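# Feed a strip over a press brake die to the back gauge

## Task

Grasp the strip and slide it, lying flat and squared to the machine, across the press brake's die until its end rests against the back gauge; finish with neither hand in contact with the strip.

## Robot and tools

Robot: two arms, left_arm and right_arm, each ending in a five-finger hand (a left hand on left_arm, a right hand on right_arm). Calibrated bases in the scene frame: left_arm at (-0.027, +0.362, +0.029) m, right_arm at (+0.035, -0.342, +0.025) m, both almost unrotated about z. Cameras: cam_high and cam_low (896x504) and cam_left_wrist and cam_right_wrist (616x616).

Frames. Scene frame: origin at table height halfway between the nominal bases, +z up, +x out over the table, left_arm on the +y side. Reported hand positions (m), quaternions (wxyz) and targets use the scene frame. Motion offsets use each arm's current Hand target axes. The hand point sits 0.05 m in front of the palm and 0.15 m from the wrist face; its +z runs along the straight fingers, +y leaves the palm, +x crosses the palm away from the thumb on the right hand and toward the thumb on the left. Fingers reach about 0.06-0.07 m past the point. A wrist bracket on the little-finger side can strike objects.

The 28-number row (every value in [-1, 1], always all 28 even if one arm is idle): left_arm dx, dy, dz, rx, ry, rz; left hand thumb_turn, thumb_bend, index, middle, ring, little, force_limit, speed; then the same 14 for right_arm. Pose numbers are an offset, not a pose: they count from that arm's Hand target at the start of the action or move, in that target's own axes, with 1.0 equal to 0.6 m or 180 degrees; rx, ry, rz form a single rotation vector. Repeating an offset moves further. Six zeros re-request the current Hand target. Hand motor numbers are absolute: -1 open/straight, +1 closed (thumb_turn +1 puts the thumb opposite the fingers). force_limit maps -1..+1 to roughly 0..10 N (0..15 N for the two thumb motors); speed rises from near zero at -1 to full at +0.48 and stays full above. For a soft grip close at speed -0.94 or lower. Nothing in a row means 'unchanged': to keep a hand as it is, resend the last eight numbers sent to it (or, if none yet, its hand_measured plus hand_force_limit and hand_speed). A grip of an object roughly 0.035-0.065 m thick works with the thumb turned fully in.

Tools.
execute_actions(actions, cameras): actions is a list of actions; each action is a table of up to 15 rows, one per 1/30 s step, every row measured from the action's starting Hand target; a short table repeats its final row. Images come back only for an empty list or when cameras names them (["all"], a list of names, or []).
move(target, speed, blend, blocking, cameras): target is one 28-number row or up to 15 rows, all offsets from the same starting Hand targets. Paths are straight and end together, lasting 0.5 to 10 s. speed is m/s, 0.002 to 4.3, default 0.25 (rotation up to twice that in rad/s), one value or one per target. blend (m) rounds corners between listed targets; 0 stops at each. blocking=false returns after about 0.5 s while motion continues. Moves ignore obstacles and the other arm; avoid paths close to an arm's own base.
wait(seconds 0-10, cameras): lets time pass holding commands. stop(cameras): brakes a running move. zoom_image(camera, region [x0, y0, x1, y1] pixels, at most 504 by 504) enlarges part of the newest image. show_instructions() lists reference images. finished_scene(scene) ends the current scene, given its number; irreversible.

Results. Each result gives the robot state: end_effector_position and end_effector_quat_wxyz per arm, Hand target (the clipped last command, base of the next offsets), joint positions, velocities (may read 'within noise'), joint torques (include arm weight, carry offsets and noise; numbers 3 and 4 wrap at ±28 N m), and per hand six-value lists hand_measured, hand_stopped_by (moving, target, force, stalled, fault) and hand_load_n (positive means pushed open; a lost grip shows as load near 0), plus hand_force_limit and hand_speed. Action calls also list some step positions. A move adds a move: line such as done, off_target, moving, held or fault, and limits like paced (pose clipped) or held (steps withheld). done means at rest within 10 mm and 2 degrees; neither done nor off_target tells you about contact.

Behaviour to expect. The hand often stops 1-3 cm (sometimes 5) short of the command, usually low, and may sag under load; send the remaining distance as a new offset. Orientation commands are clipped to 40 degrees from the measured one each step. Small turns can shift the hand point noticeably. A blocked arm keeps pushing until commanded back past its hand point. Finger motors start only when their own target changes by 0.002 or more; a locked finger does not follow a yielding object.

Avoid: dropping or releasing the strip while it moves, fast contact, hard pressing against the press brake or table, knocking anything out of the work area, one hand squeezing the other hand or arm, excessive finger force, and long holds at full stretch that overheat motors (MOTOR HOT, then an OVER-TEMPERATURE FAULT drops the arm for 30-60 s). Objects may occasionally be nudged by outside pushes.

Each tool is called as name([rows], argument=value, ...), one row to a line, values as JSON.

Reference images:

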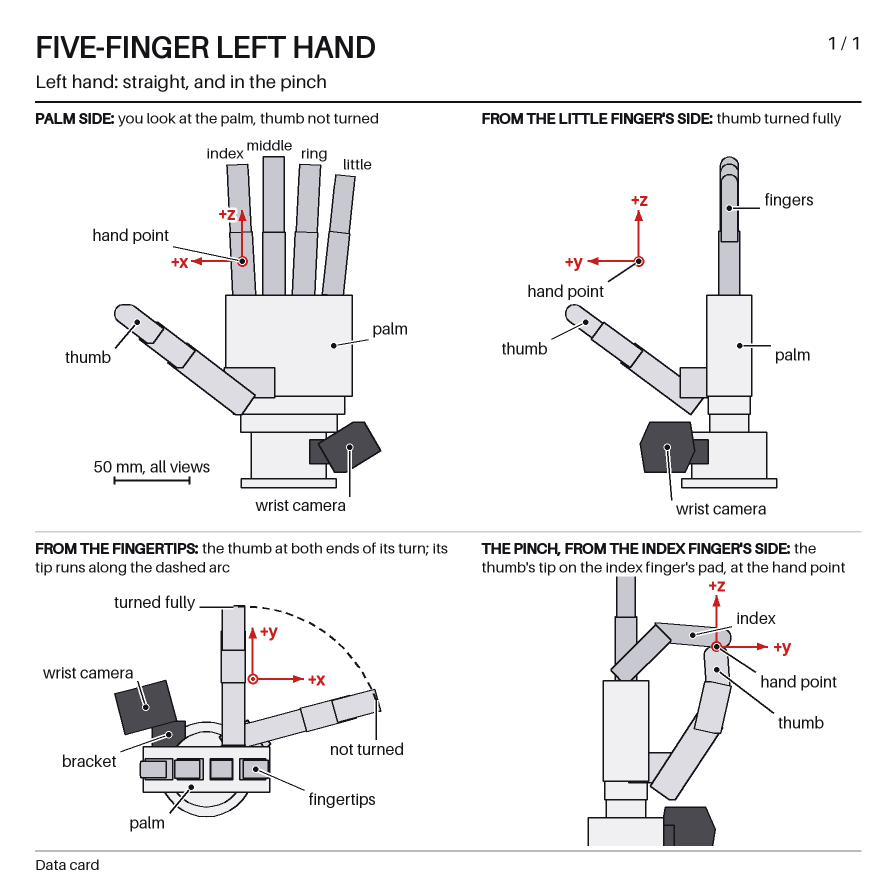

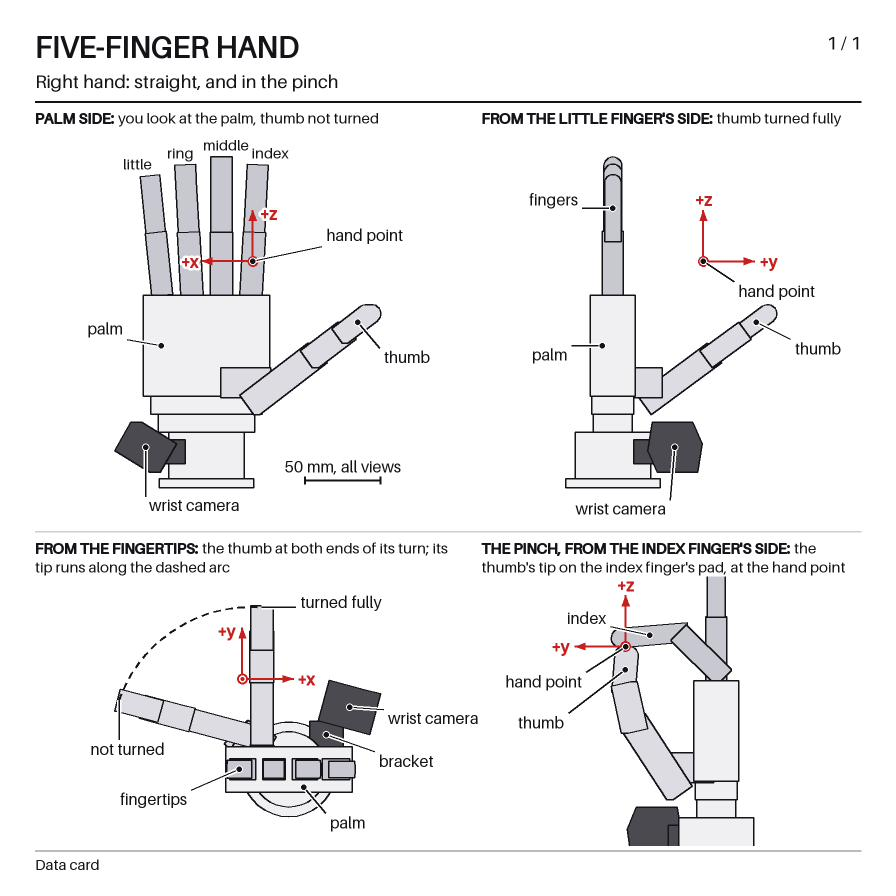

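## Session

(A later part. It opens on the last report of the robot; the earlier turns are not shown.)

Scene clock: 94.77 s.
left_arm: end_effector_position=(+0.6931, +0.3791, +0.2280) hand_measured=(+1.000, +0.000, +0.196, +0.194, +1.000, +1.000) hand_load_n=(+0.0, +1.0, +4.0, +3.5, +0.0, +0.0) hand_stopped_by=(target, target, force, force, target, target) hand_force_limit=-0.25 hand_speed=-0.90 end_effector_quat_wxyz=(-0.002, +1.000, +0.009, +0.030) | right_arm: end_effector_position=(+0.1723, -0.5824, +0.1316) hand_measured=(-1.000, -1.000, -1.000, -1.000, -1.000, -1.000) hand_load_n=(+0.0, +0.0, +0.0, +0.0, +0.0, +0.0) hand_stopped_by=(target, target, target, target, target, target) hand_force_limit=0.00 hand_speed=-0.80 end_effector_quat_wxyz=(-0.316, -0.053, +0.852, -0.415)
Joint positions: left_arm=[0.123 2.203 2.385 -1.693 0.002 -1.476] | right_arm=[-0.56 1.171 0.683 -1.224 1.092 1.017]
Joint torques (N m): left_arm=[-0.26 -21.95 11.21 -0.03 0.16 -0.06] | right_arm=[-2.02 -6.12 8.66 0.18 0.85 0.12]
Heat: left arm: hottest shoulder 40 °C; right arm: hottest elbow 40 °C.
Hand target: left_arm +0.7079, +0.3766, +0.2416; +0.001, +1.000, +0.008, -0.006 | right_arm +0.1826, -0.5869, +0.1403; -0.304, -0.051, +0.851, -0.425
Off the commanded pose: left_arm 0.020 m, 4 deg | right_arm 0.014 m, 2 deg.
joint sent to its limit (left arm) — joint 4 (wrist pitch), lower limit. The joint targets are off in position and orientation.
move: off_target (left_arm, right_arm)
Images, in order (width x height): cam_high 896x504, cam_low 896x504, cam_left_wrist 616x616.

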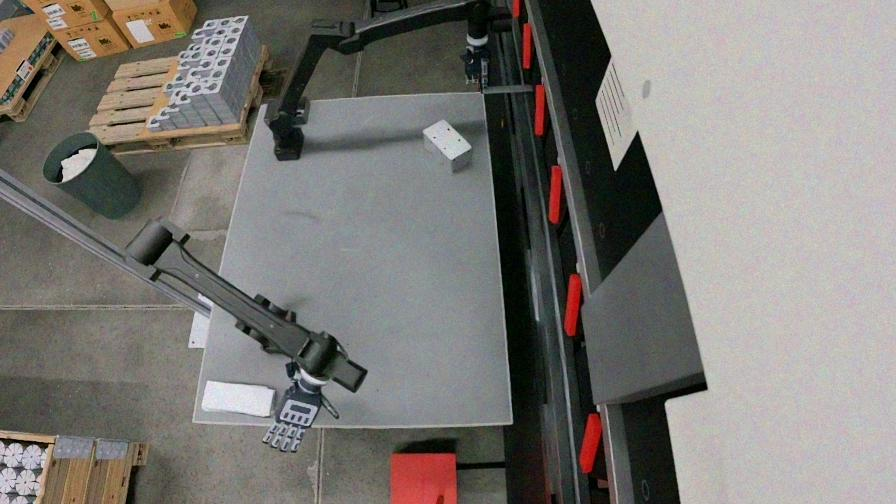

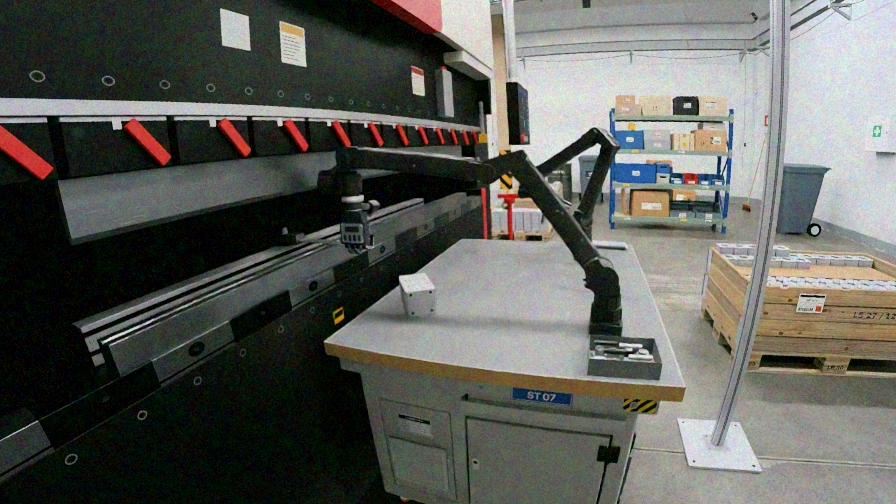

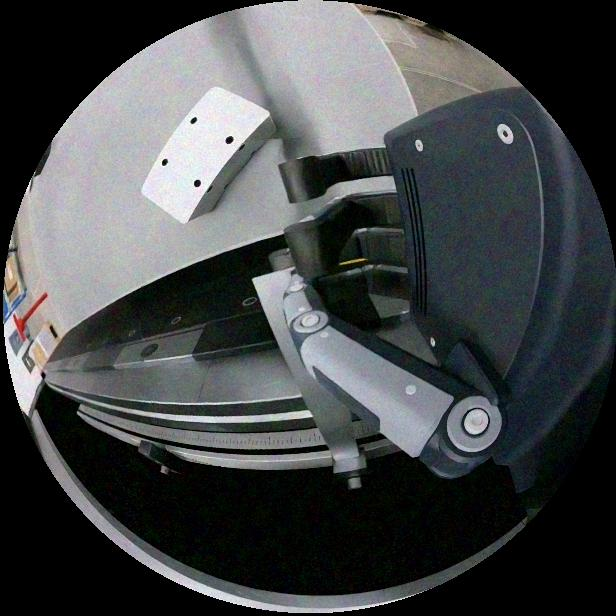

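move(target=[0.01,0.0,0.002,0,0.0,-0.004,1,0.0,0.7,0.75,1,1,-0.25,-0.9,0,0,0,0,0,0,-1,-1,-1,-1,-1,-1,0,-0.8], speed=0.04, cameras=["cam_low","cam_high","cam_left_wrist"])

zoom_image(camera="cam_high", region=[465, 70, 545, 110])

zoom_image(camera="cam_left_wrist", region=[320, 440, 370, 490])

zoom_image(camera="cam_low", region=[280, 205, 380, 265])

Scene clock: 97.97 s.
left_arm: end_effector_position=(+0.6976, +0.3786, +0.2271) hand_measured=(+1.000, +0.000, +0.196, +0.194, +1.000, +1.000) hand_load_n=(-1.0, +1.5, +4.0, +3.5, +0.0, +0.0) hand_stopped_by=(target, target, force, force, target, target) hand_force_limit=-0.25 hand_speed=-0.90 end_effector_quat_wxyz=(-0.002, +0.999, +0.009, +0.033) | right_arm: end_effector_position=(+0.1723, -0.5824, +0.1316) hand_measured=(-1.000, -1.000, -1.000, -1.000, -1.000, -1.000) hand_load_n=(+0.0, +0.0, +0.0, +0.0, +0.0, +0.0) hand_stopped_by=(target, target, target, target, target, target) hand_force_limit=0.00 hand_speed=-0.80 end_effector_quat_wxyz=(-0.316, -0.053, +0.852, -0.415)
Joint positions: left_arm=[0.122 2.215 2.403 -1.693 0.002 -1.478] | right_arm=[-0.56 1.171 0.683 -1.224 1.092 1.017]
Joint torques (N m): left_arm=[-0.38 -22.18 11.38 -0.1 0.16 -0.16] | right_arm=[-2.02 -6.12 8.66 0.21 0.85 0.12]
Heat: left arm: hottest shoulder 41 °C; right arm: hottest elbow 40 °C.
Hand target: left_arm +0.7138, +0.3767, +0.2404; +0.001, +1.000, +0.014, -0.006 | right_arm +0.1826, -0.5869, +0.1403; -0.304, -0.051, +0.851, -0.425
Off the commanded pose: left_arm 0.021 m, 5 deg | right_arm 0.014 m, 2 deg.
joint sent to its limit (left arm) — joint 4 (wrist pitch), lower limit. The joint targets are off in position and orientation.
move: off_target (left_arm, right_arm)
Images, in order (width x height): cam_high 896x504, cam_low 896x504, cam_left_wrist 616x616.

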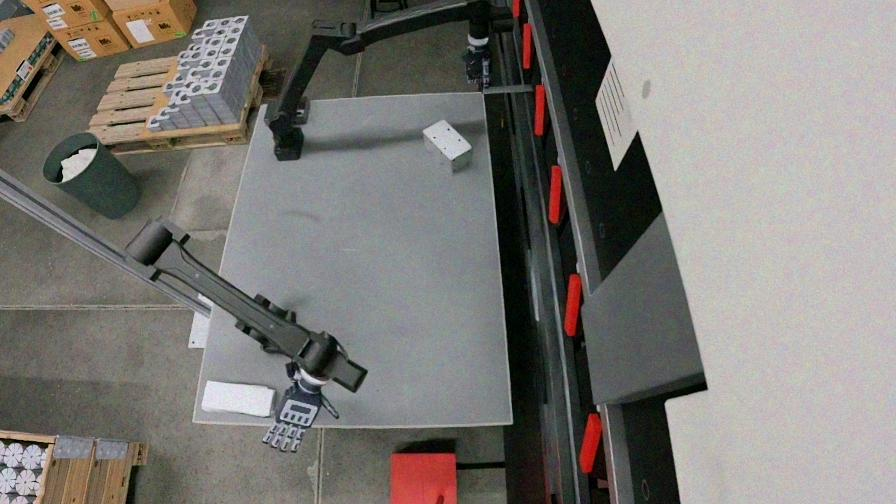

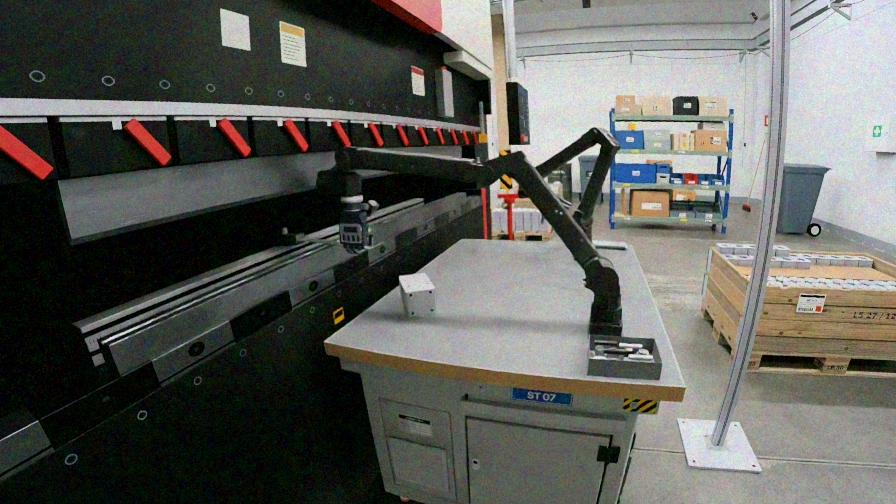

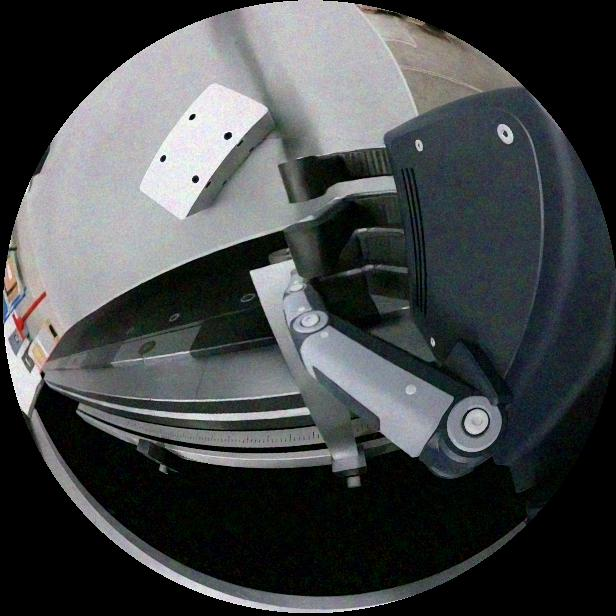

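Scaled by 6.300 from the camera's 896x504 image, which has a finer 1280x720 frame.

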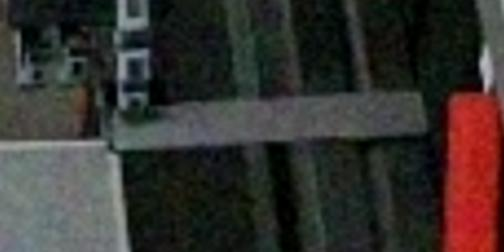

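Scaled by 10.080 from the camera's 616x616 image, which has a finer 880x880 frame.

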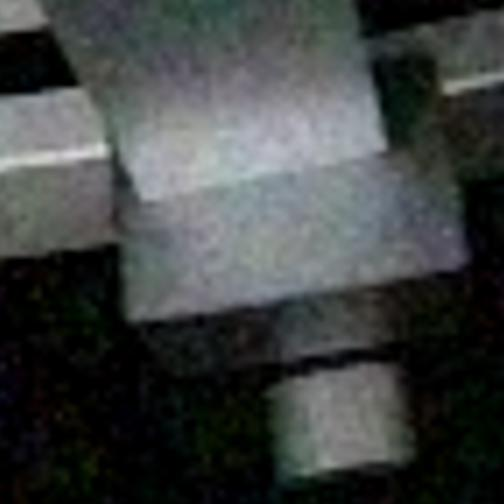

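Scaled by 5.040 from the camera's 896x504 image, which has a finer 1280x720 frame.

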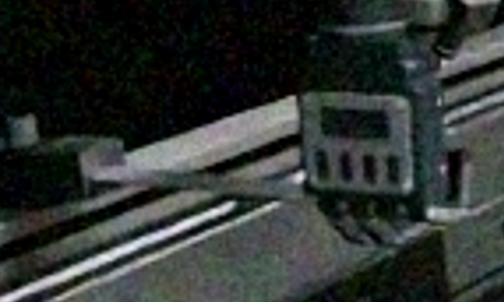

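move(target=[0,0,0,0,0,0,1,-0.3,0.7,0.75,1,1,-0.25,-0.85,0,0,0,0,0,0,-1,-1,-1,-1,-1,-1,0,-0.8], speed=0.04, cameras=["cam_low","cam_high","cam_left_wrist"])

zoom_image(camera="cam_high", region=[465, 70, 545, 110])

zoom_image(camera="cam_left_wrist", region=[320, 440, 370, 490])

zoom_image(camera="cam_low", region=[280, 205, 380, 265])

Scene clock: 100.73 s.
left_arm: end_effector_position=(+0.7001, +0.3792, +0.2282) hand_measured=(+1.000, -0.300, +0.198, +0.194, +1.000, +1.000) hand_load_n=(+0.0, +0.0, +0.0, +0.0, +0.0, +0.0) hand_stopped_by=(target, target, force, force, target, target) hand_force_limit=-0.25 hand_speed=-0.85 end_effector_quat_wxyz=(-0.002, +0.999, +0.016, +0.035) | right_arm: end_effector_position=(+0.1723, -0.5824, +0.1316) hand_measured=(-1.000, -1.000, -1.000, -1.000, -1.000, -1.000) hand_load_n=(+0.0, +0.0, +0.0, +0.0, +0.0, +0.0) hand_stopped_by=(target, target, target, target, target, target) hand_force_limit=0.00 hand_speed=-0.80 end_effector_quat_wxyz=(-0.316, -0.053, +0.852, -0.415)
Joint positions: left_arm=[0.122 2.218 2.411 -1.693 0.002 -1.492] | right_arm=[-0.56 1.171 0.683 -1.224 1.092 1.017]
Joint torques (N m): left_arm=[-0.38 -22.18 11.03 -0.08 0.18 -0.05] | right_arm=[-2.02 -6.18 8.66 0.2 0.84 0.12]
Heat: left arm: hottest shoulder 41 °C; right arm: hottest elbow 40 °C.
Hand target: left_arm +0.7138, +0.3767, +0.2404; +0.001, +1.000, +0.014, -0.006 | right_arm +0.1826, -0.5869, +0.1403; -0.304, -0.051, +0.851, -0.425
Off the commanded pose: left_arm 0.019 m, 5 deg | right_arm 0.014 m, 2 deg.
joint sent to its limit (left arm) — joint 4 (wrist pitch), lower limit. The joint targets are off in position and orientation.
move: off_target (left_arm, right_arm)
Images, in order (width x height): cam_high 896x504, cam_low 896x504, cam_left_wrist 616x616.

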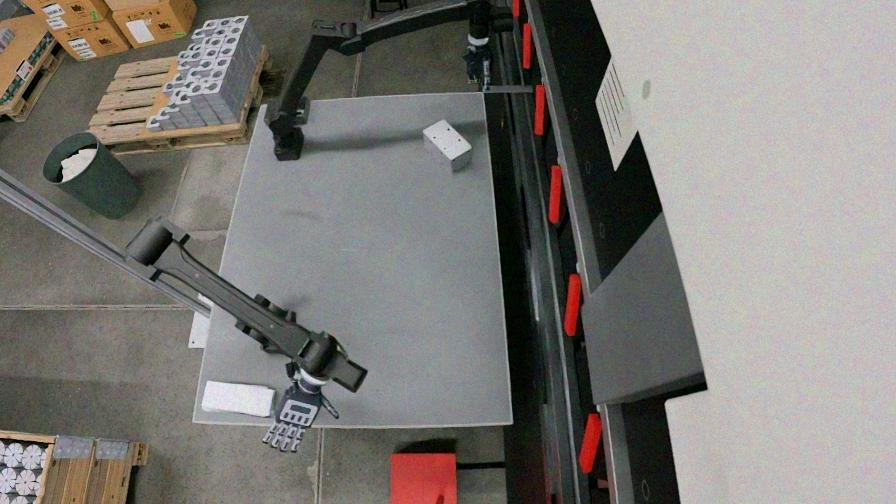

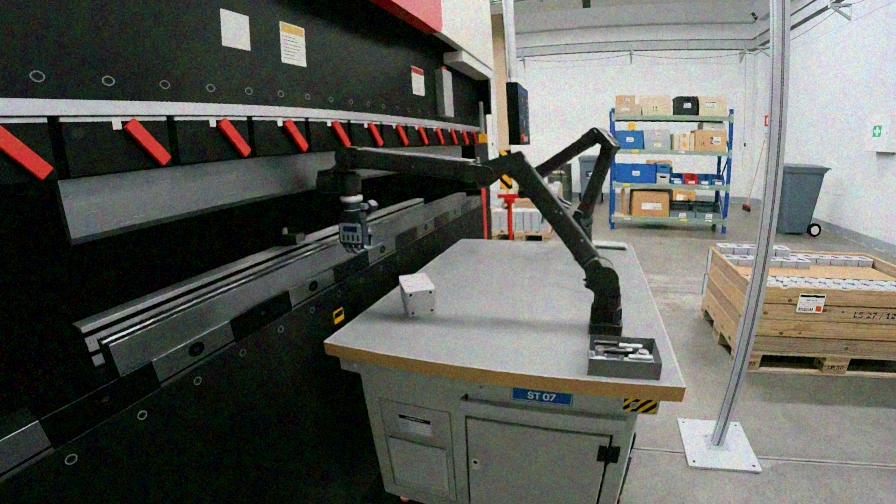

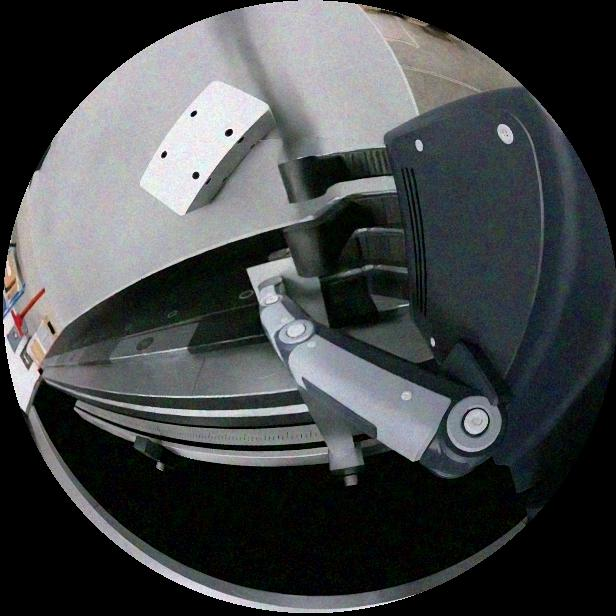

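Scaled by 6.300 from the camera's 896x504 image, which has a finer 1280x720 frame.

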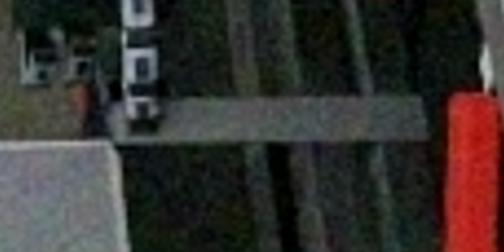

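Scaled by 10.080 from the camera's 616x616 image, which has a finer 880x880 frame.

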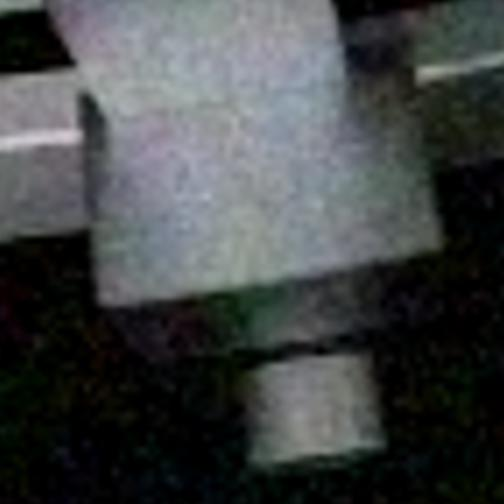

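Scaled by 5.040 from the camera's 896x504 image, which has a finer 1280x720 frame.

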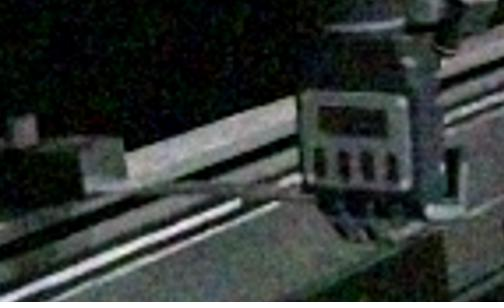

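zoom_image(camera="cam_left_wrist", region=[310, 420, 370, 480])

zoom_image(camera="cam_high", region=[480, 75, 540, 105])

Scaled by 8.400 from the camera's 616x616 image, which has a finer 880x880 frame.

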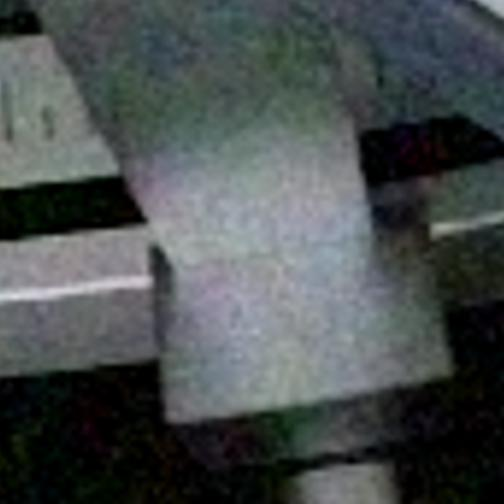

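Scaled by 8.400 from the camera's 896x504 image, which has a finer 1280x720 frame.

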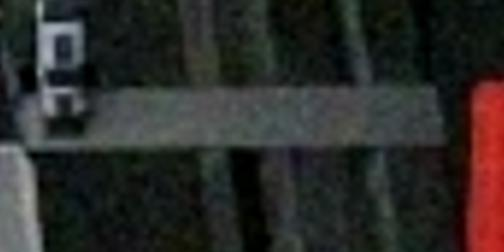

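zoom_image(camera="cam_high", region=[400, 85, 490, 115])

zoom_image(camera="cam_high", region=[300, 85, 390, 115])

zoom_image(camera="cam_high", region=[490, 70, 535, 110])

zoom_image(camera="cam_high", region=[420, 400, 520, 440])

Scaled by 5.600 from the camera's 896x504 image, which has a finer 1280x720 frame.

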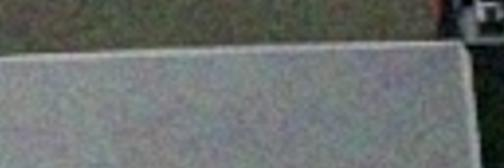

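Scaled by 5.600 from the camera's 896x504 image, which has a finer 1280x720 frame.

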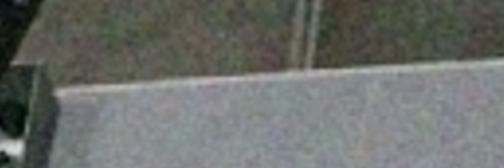

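Scaled by 11.200 from the camera's 896x504 image, which has a finer 1280x720 frame.

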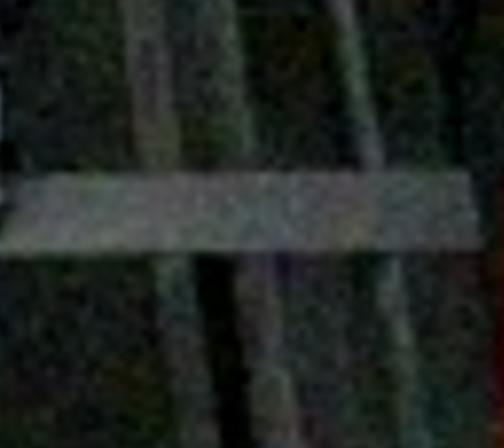

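Scaled by 5.040 from the camera's 896x504 image, which has a finer 1280x720 frame.

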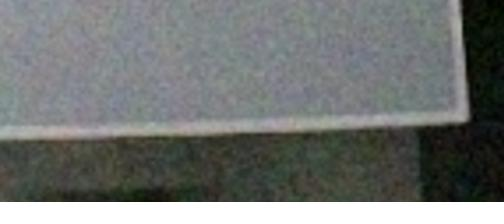

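move([
  [0,0,0,0,0,0,1,-0.9,0.7,0.75,1,1,-0.25,-0.7,0,0,0,0,0,0,-1,-1,-1,-1,-1,-1,0,-0.8],
  [0,0,0,0,0,0,1,-0.9,-0.1,-0.1,1,1,-0.25,-0.8,0,0,0,0,0,0,-1,-1,-1,-1,-1,-1,0,-0.8],
], speed=0.04, cameras=["cam_low","cam_high","cam_left_wrist"])

zoom_image(camera="cam_high", region=[480, 70, 535, 110])

zoom_image(camera="cam_left_wrist", region=[310, 420, 370, 480])

zoom_image(camera="cam_low", region=[280, 205, 380, 265])

Scene clock: 105.30 s.
left_arm: end_effector_position=(+0.7001, +0.3792, +0.2282) hand_measured=(+1.000, -0.900, -0.100, -0.100, +1.000, +1.000) hand_load_n=(+0.0, -0.5, +0.0, +0.0, +0.0, +0.0) hand_stopped_by=(target, target, target, target, target, target) hand_force_limit=-0.25 hand_speed=-0.80 end_effector_quat_wxyz=(-0.002, +0.999, +0.016, +0.035) | right_arm: end_effector_position=(+0.1723, -0.5824, +0.1316) hand_measured=(-1.000, -1.000, -1.000, -1.000, -1.000, -1.000) hand_load_n=(-0.5, +0.0, -0.5, +0.0, +0.0, +0.0) hand_stopped_by=(target, target, target, target, target, target) hand_force_limit=0.00 hand_speed=-0.80 end_effector_quat_wxyz=(-0.316, -0.053, +0.852, -0.415)
Joint positions: left_arm=[0.122 2.218 2.411 -1.693 0.002 -1.492] | right_arm=[-0.56 1.171 0.683 -1.224 1.092 1.017]
Joint torques (N m): left_arm=[-0.26 -22.3 10.99 -0.12 0.2 -0.07] | right_arm=[-2.02 -6.12 8.66 0.2 0.85 0.12]
Heat: left arm: hottest shoulder 41 °C; right arm: hottest elbow 40 °C.
Hand target: left_arm +0.7138, +0.3767, +0.2404; +0.001, +1.000, +0.014, -0.006 | right_arm +0.1826, -0.5869, +0.1403; -0.304, -0.051, +0.851, -0.425
Off the commanded pose: left_arm 0.019 m, 5 deg | right_arm 0.014 m, 2 deg.
joint sent to its limit (left arm) — joint 4 (wrist pitch), lower limit. The joint targets are off in position and orientation.
move: off_target (left_arm, right_arm); target 2's new numbers were sent with left_arm's hand 0.019 m and 5 deg from that target
Images, in order (width x height): cam_high 896x504, cam_low 896x504, cam_left_wrist 616x616.

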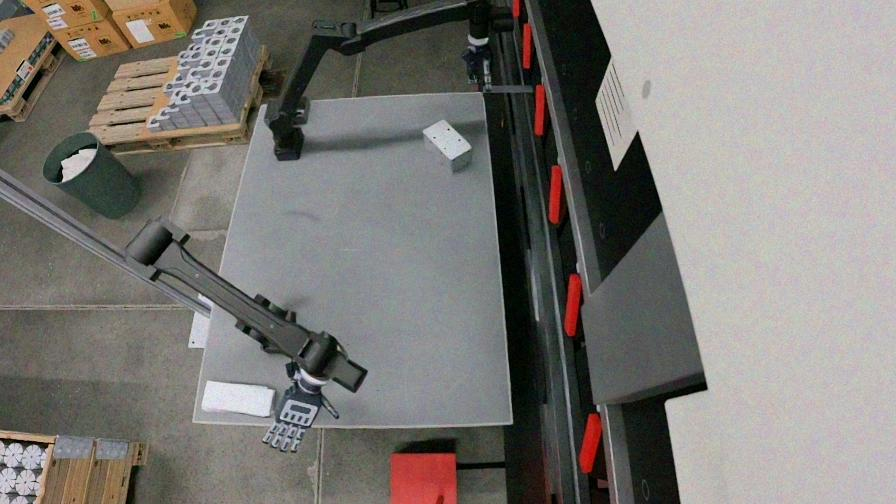

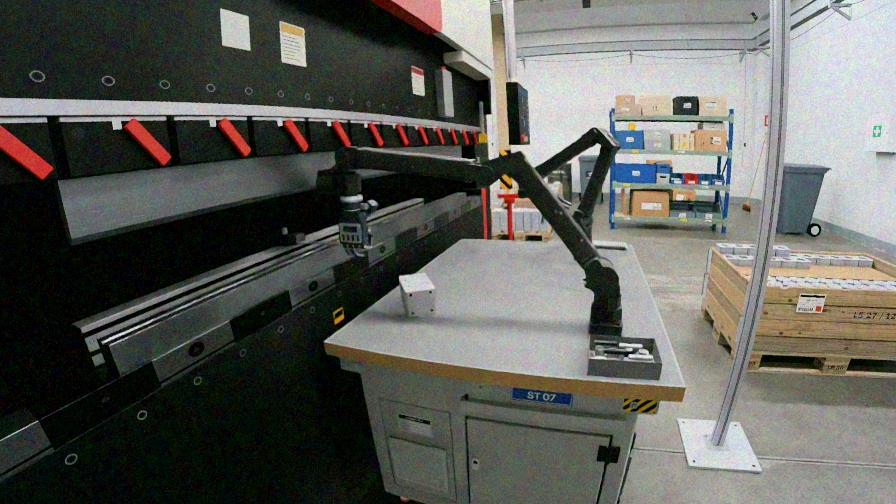

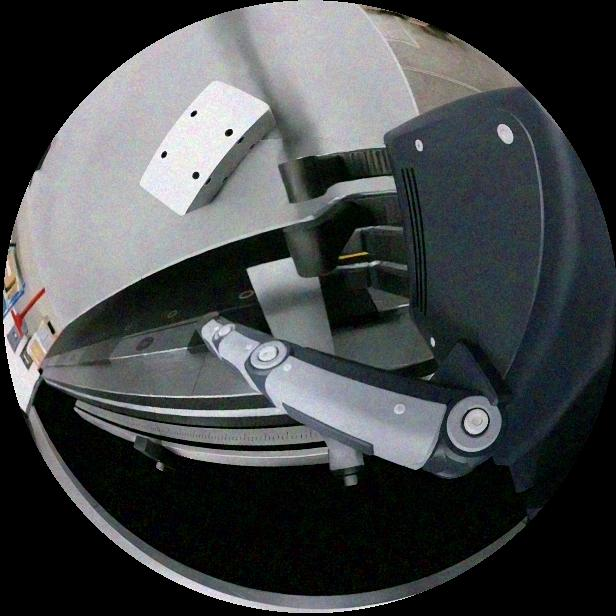

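Scaled by 9.164 from the camera's 896x504 image, which has a finer 1280x720 frame.

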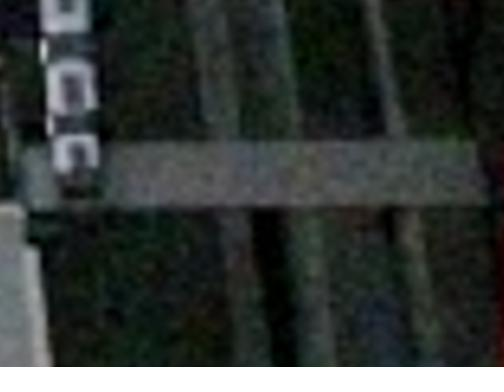

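Scaled by 8.400 from the camera's 616x616 image, which has a finer 880x880 frame.

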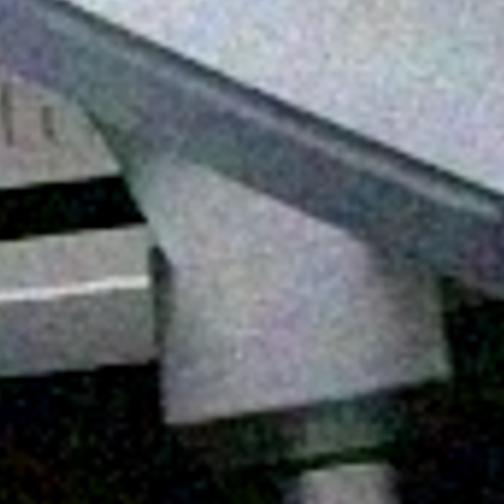

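Scaled by 5.040 from the camera's 896x504 image, which has a finer 1280x720 frame.

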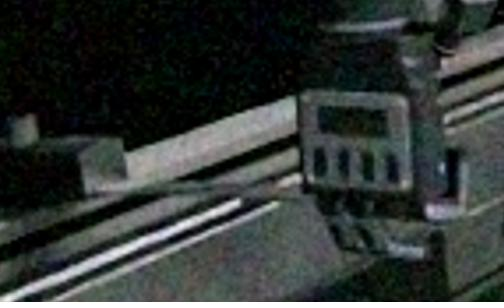

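move(target=[-0.17,0,-0.012,0,0,0,1,-0.9,-0.1,-0.1,1,1,-0.25,-0.8,0,0,0,0,0,0,-1,-1,-1,-1,-1,-1,0,-0.8], speed=0.08, cameras=["cam_low","cam_high","cam_left_wrist"])

zoom_image(camera="cam_high", region=[480, 70, 540, 110])

zoom_image(camera="cam_left_wrist", region=[240, 380, 380, 520])

zoom_image(camera="cam_low", region=[280, 205, 380, 265])

Scene clock: 107.83 s.
left_arm: end_effector_position=(+0.6113, +0.3695, +0.2275) hand_measured=(+1.000, -0.900, -0.100, -0.100, +1.000, +1.000) hand_load_n=(+0.0, +0.0, +0.0, +0.0, +0.5, +0.0) hand_stopped_by=(target, target, target, target, target, target) hand_force_limit=-0.25 hand_speed=-0.80 end_effector_quat_wxyz=(+0.004, +0.999, +0.019, -0.029) | right_arm: end_effector_position=(+0.1723, -0.5824, +0.1316) hand_measured=(-1.000, -1.000, -1.000, -1.000, -1.000, -1.000) hand_load_n=(+0.0, +0.0, +0.0, +0.0, +0.0, +0.0) hand_stopped_by=(target, target, target, target, target, target) hand_force_limit=0.00 hand_speed=-0.80 end_effector_quat_wxyz=(-0.316, -0.053, +0.852, -0.415)
Joint positions: left_arm=[0.122 2.005 2.063 -1.687 0.002 -1.498] | right_arm=[-0.56 1.171 0.683 -1.224 1.092 1.017]
Joint torques (N m): left_arm=[0.56 -23.24 7.6 0.09 -0.15 0.12] | right_arm=[-2.02 -6.18 8.66 0.21 0.85 0.12]
Heat: left arm: hottest shoulder 41 °C; right arm: hottest elbow 40 °C.
Hand target: left_arm +0.6120, +0.3738, +0.2488; +0.001, +1.000, +0.014, -0.006 | right_arm +0.1826, -0.5869, +0.1403; -0.304, -0.051, +0.851, -0.425
Off the commanded pose: left_arm 0.022 m, 3 deg | right_arm 0.014 m, 2 deg.
move: off_target (left_arm, right_arm)
Images, in order (width x height): cam_high 896x504, cam_low 896x504, cam_left_wrist 616x616.

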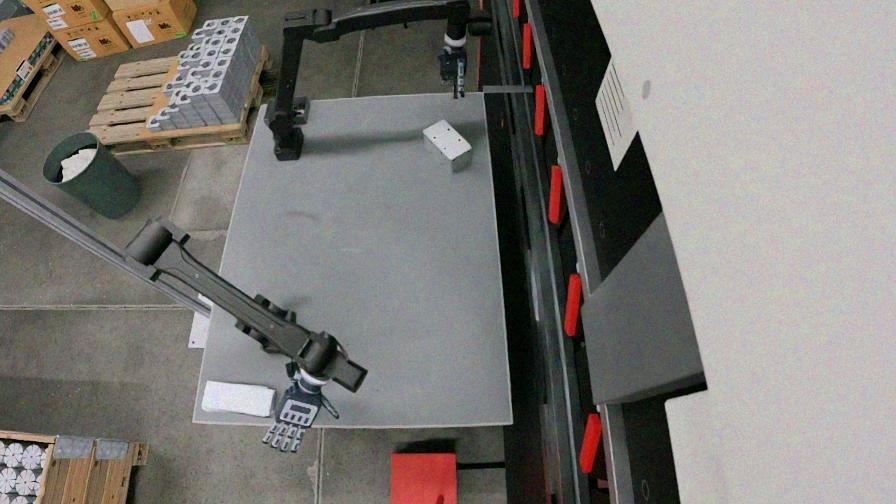

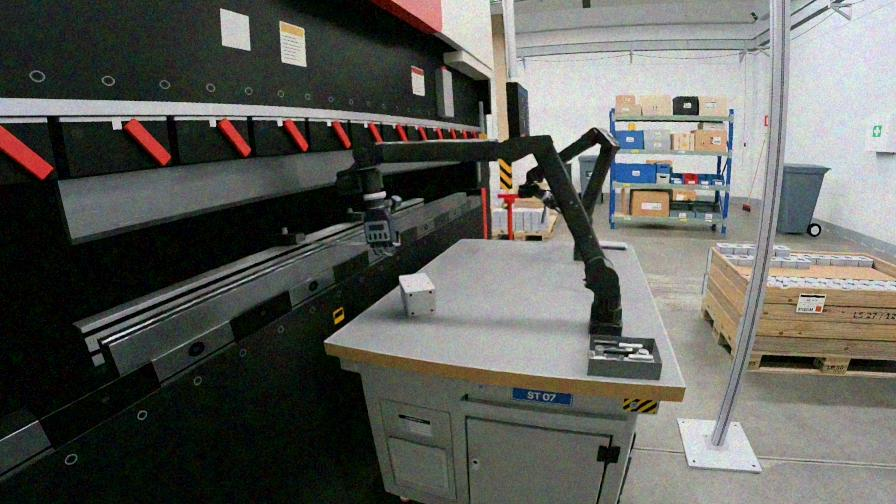

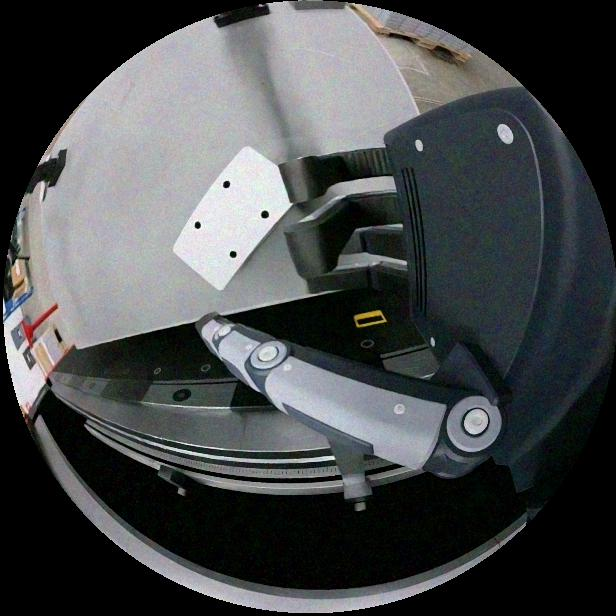

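Scaled by 8.400 from the camera's 896x504 image, which has a finer 1280x720 frame.

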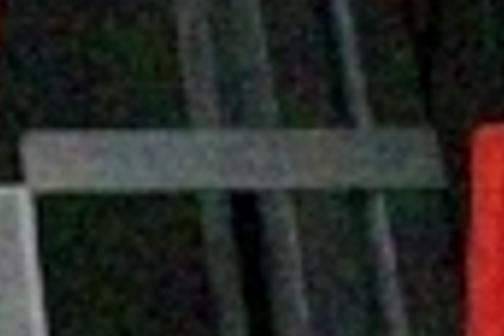

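Scaled by 3.600 from the camera's 616x616 image, which has a finer 880x880 frame.

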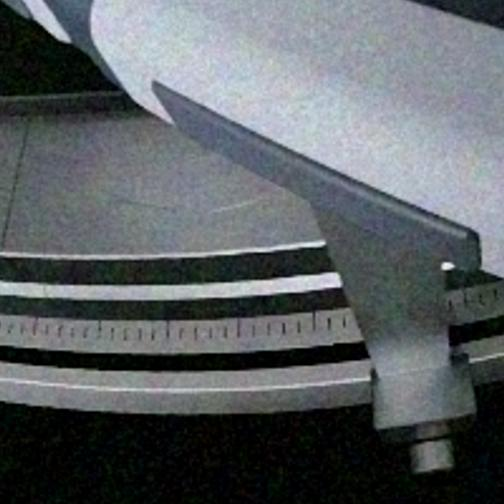

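Scaled by 5.040 from the camera's 896x504 image, which has a finer 1280x720 frame.

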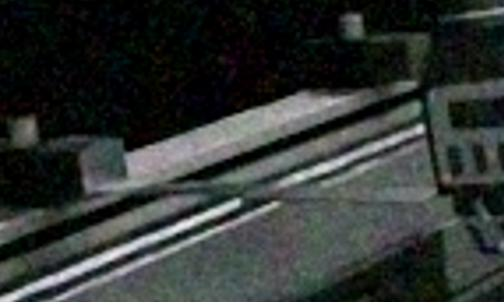

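zoom_image(camera="cam_left_wrist", region=[335, 455, 380, 500])

zoom_image(camera="cam_low", region=[285, 225, 325, 250])

Scaled by 11.200 from the camera's 616x616 image, which has a finer 880x880 frame.

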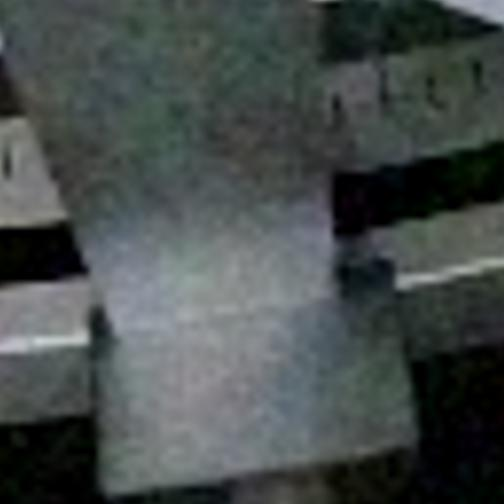

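Scaled by 12.600 from the camera's 896x504 image, which has a finer 1280x720 frame.

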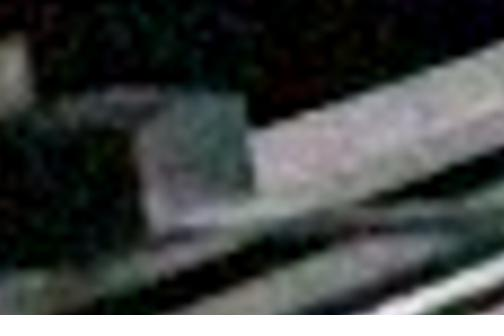

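finished_scene(scene=2)

The scene is finished: the task was done.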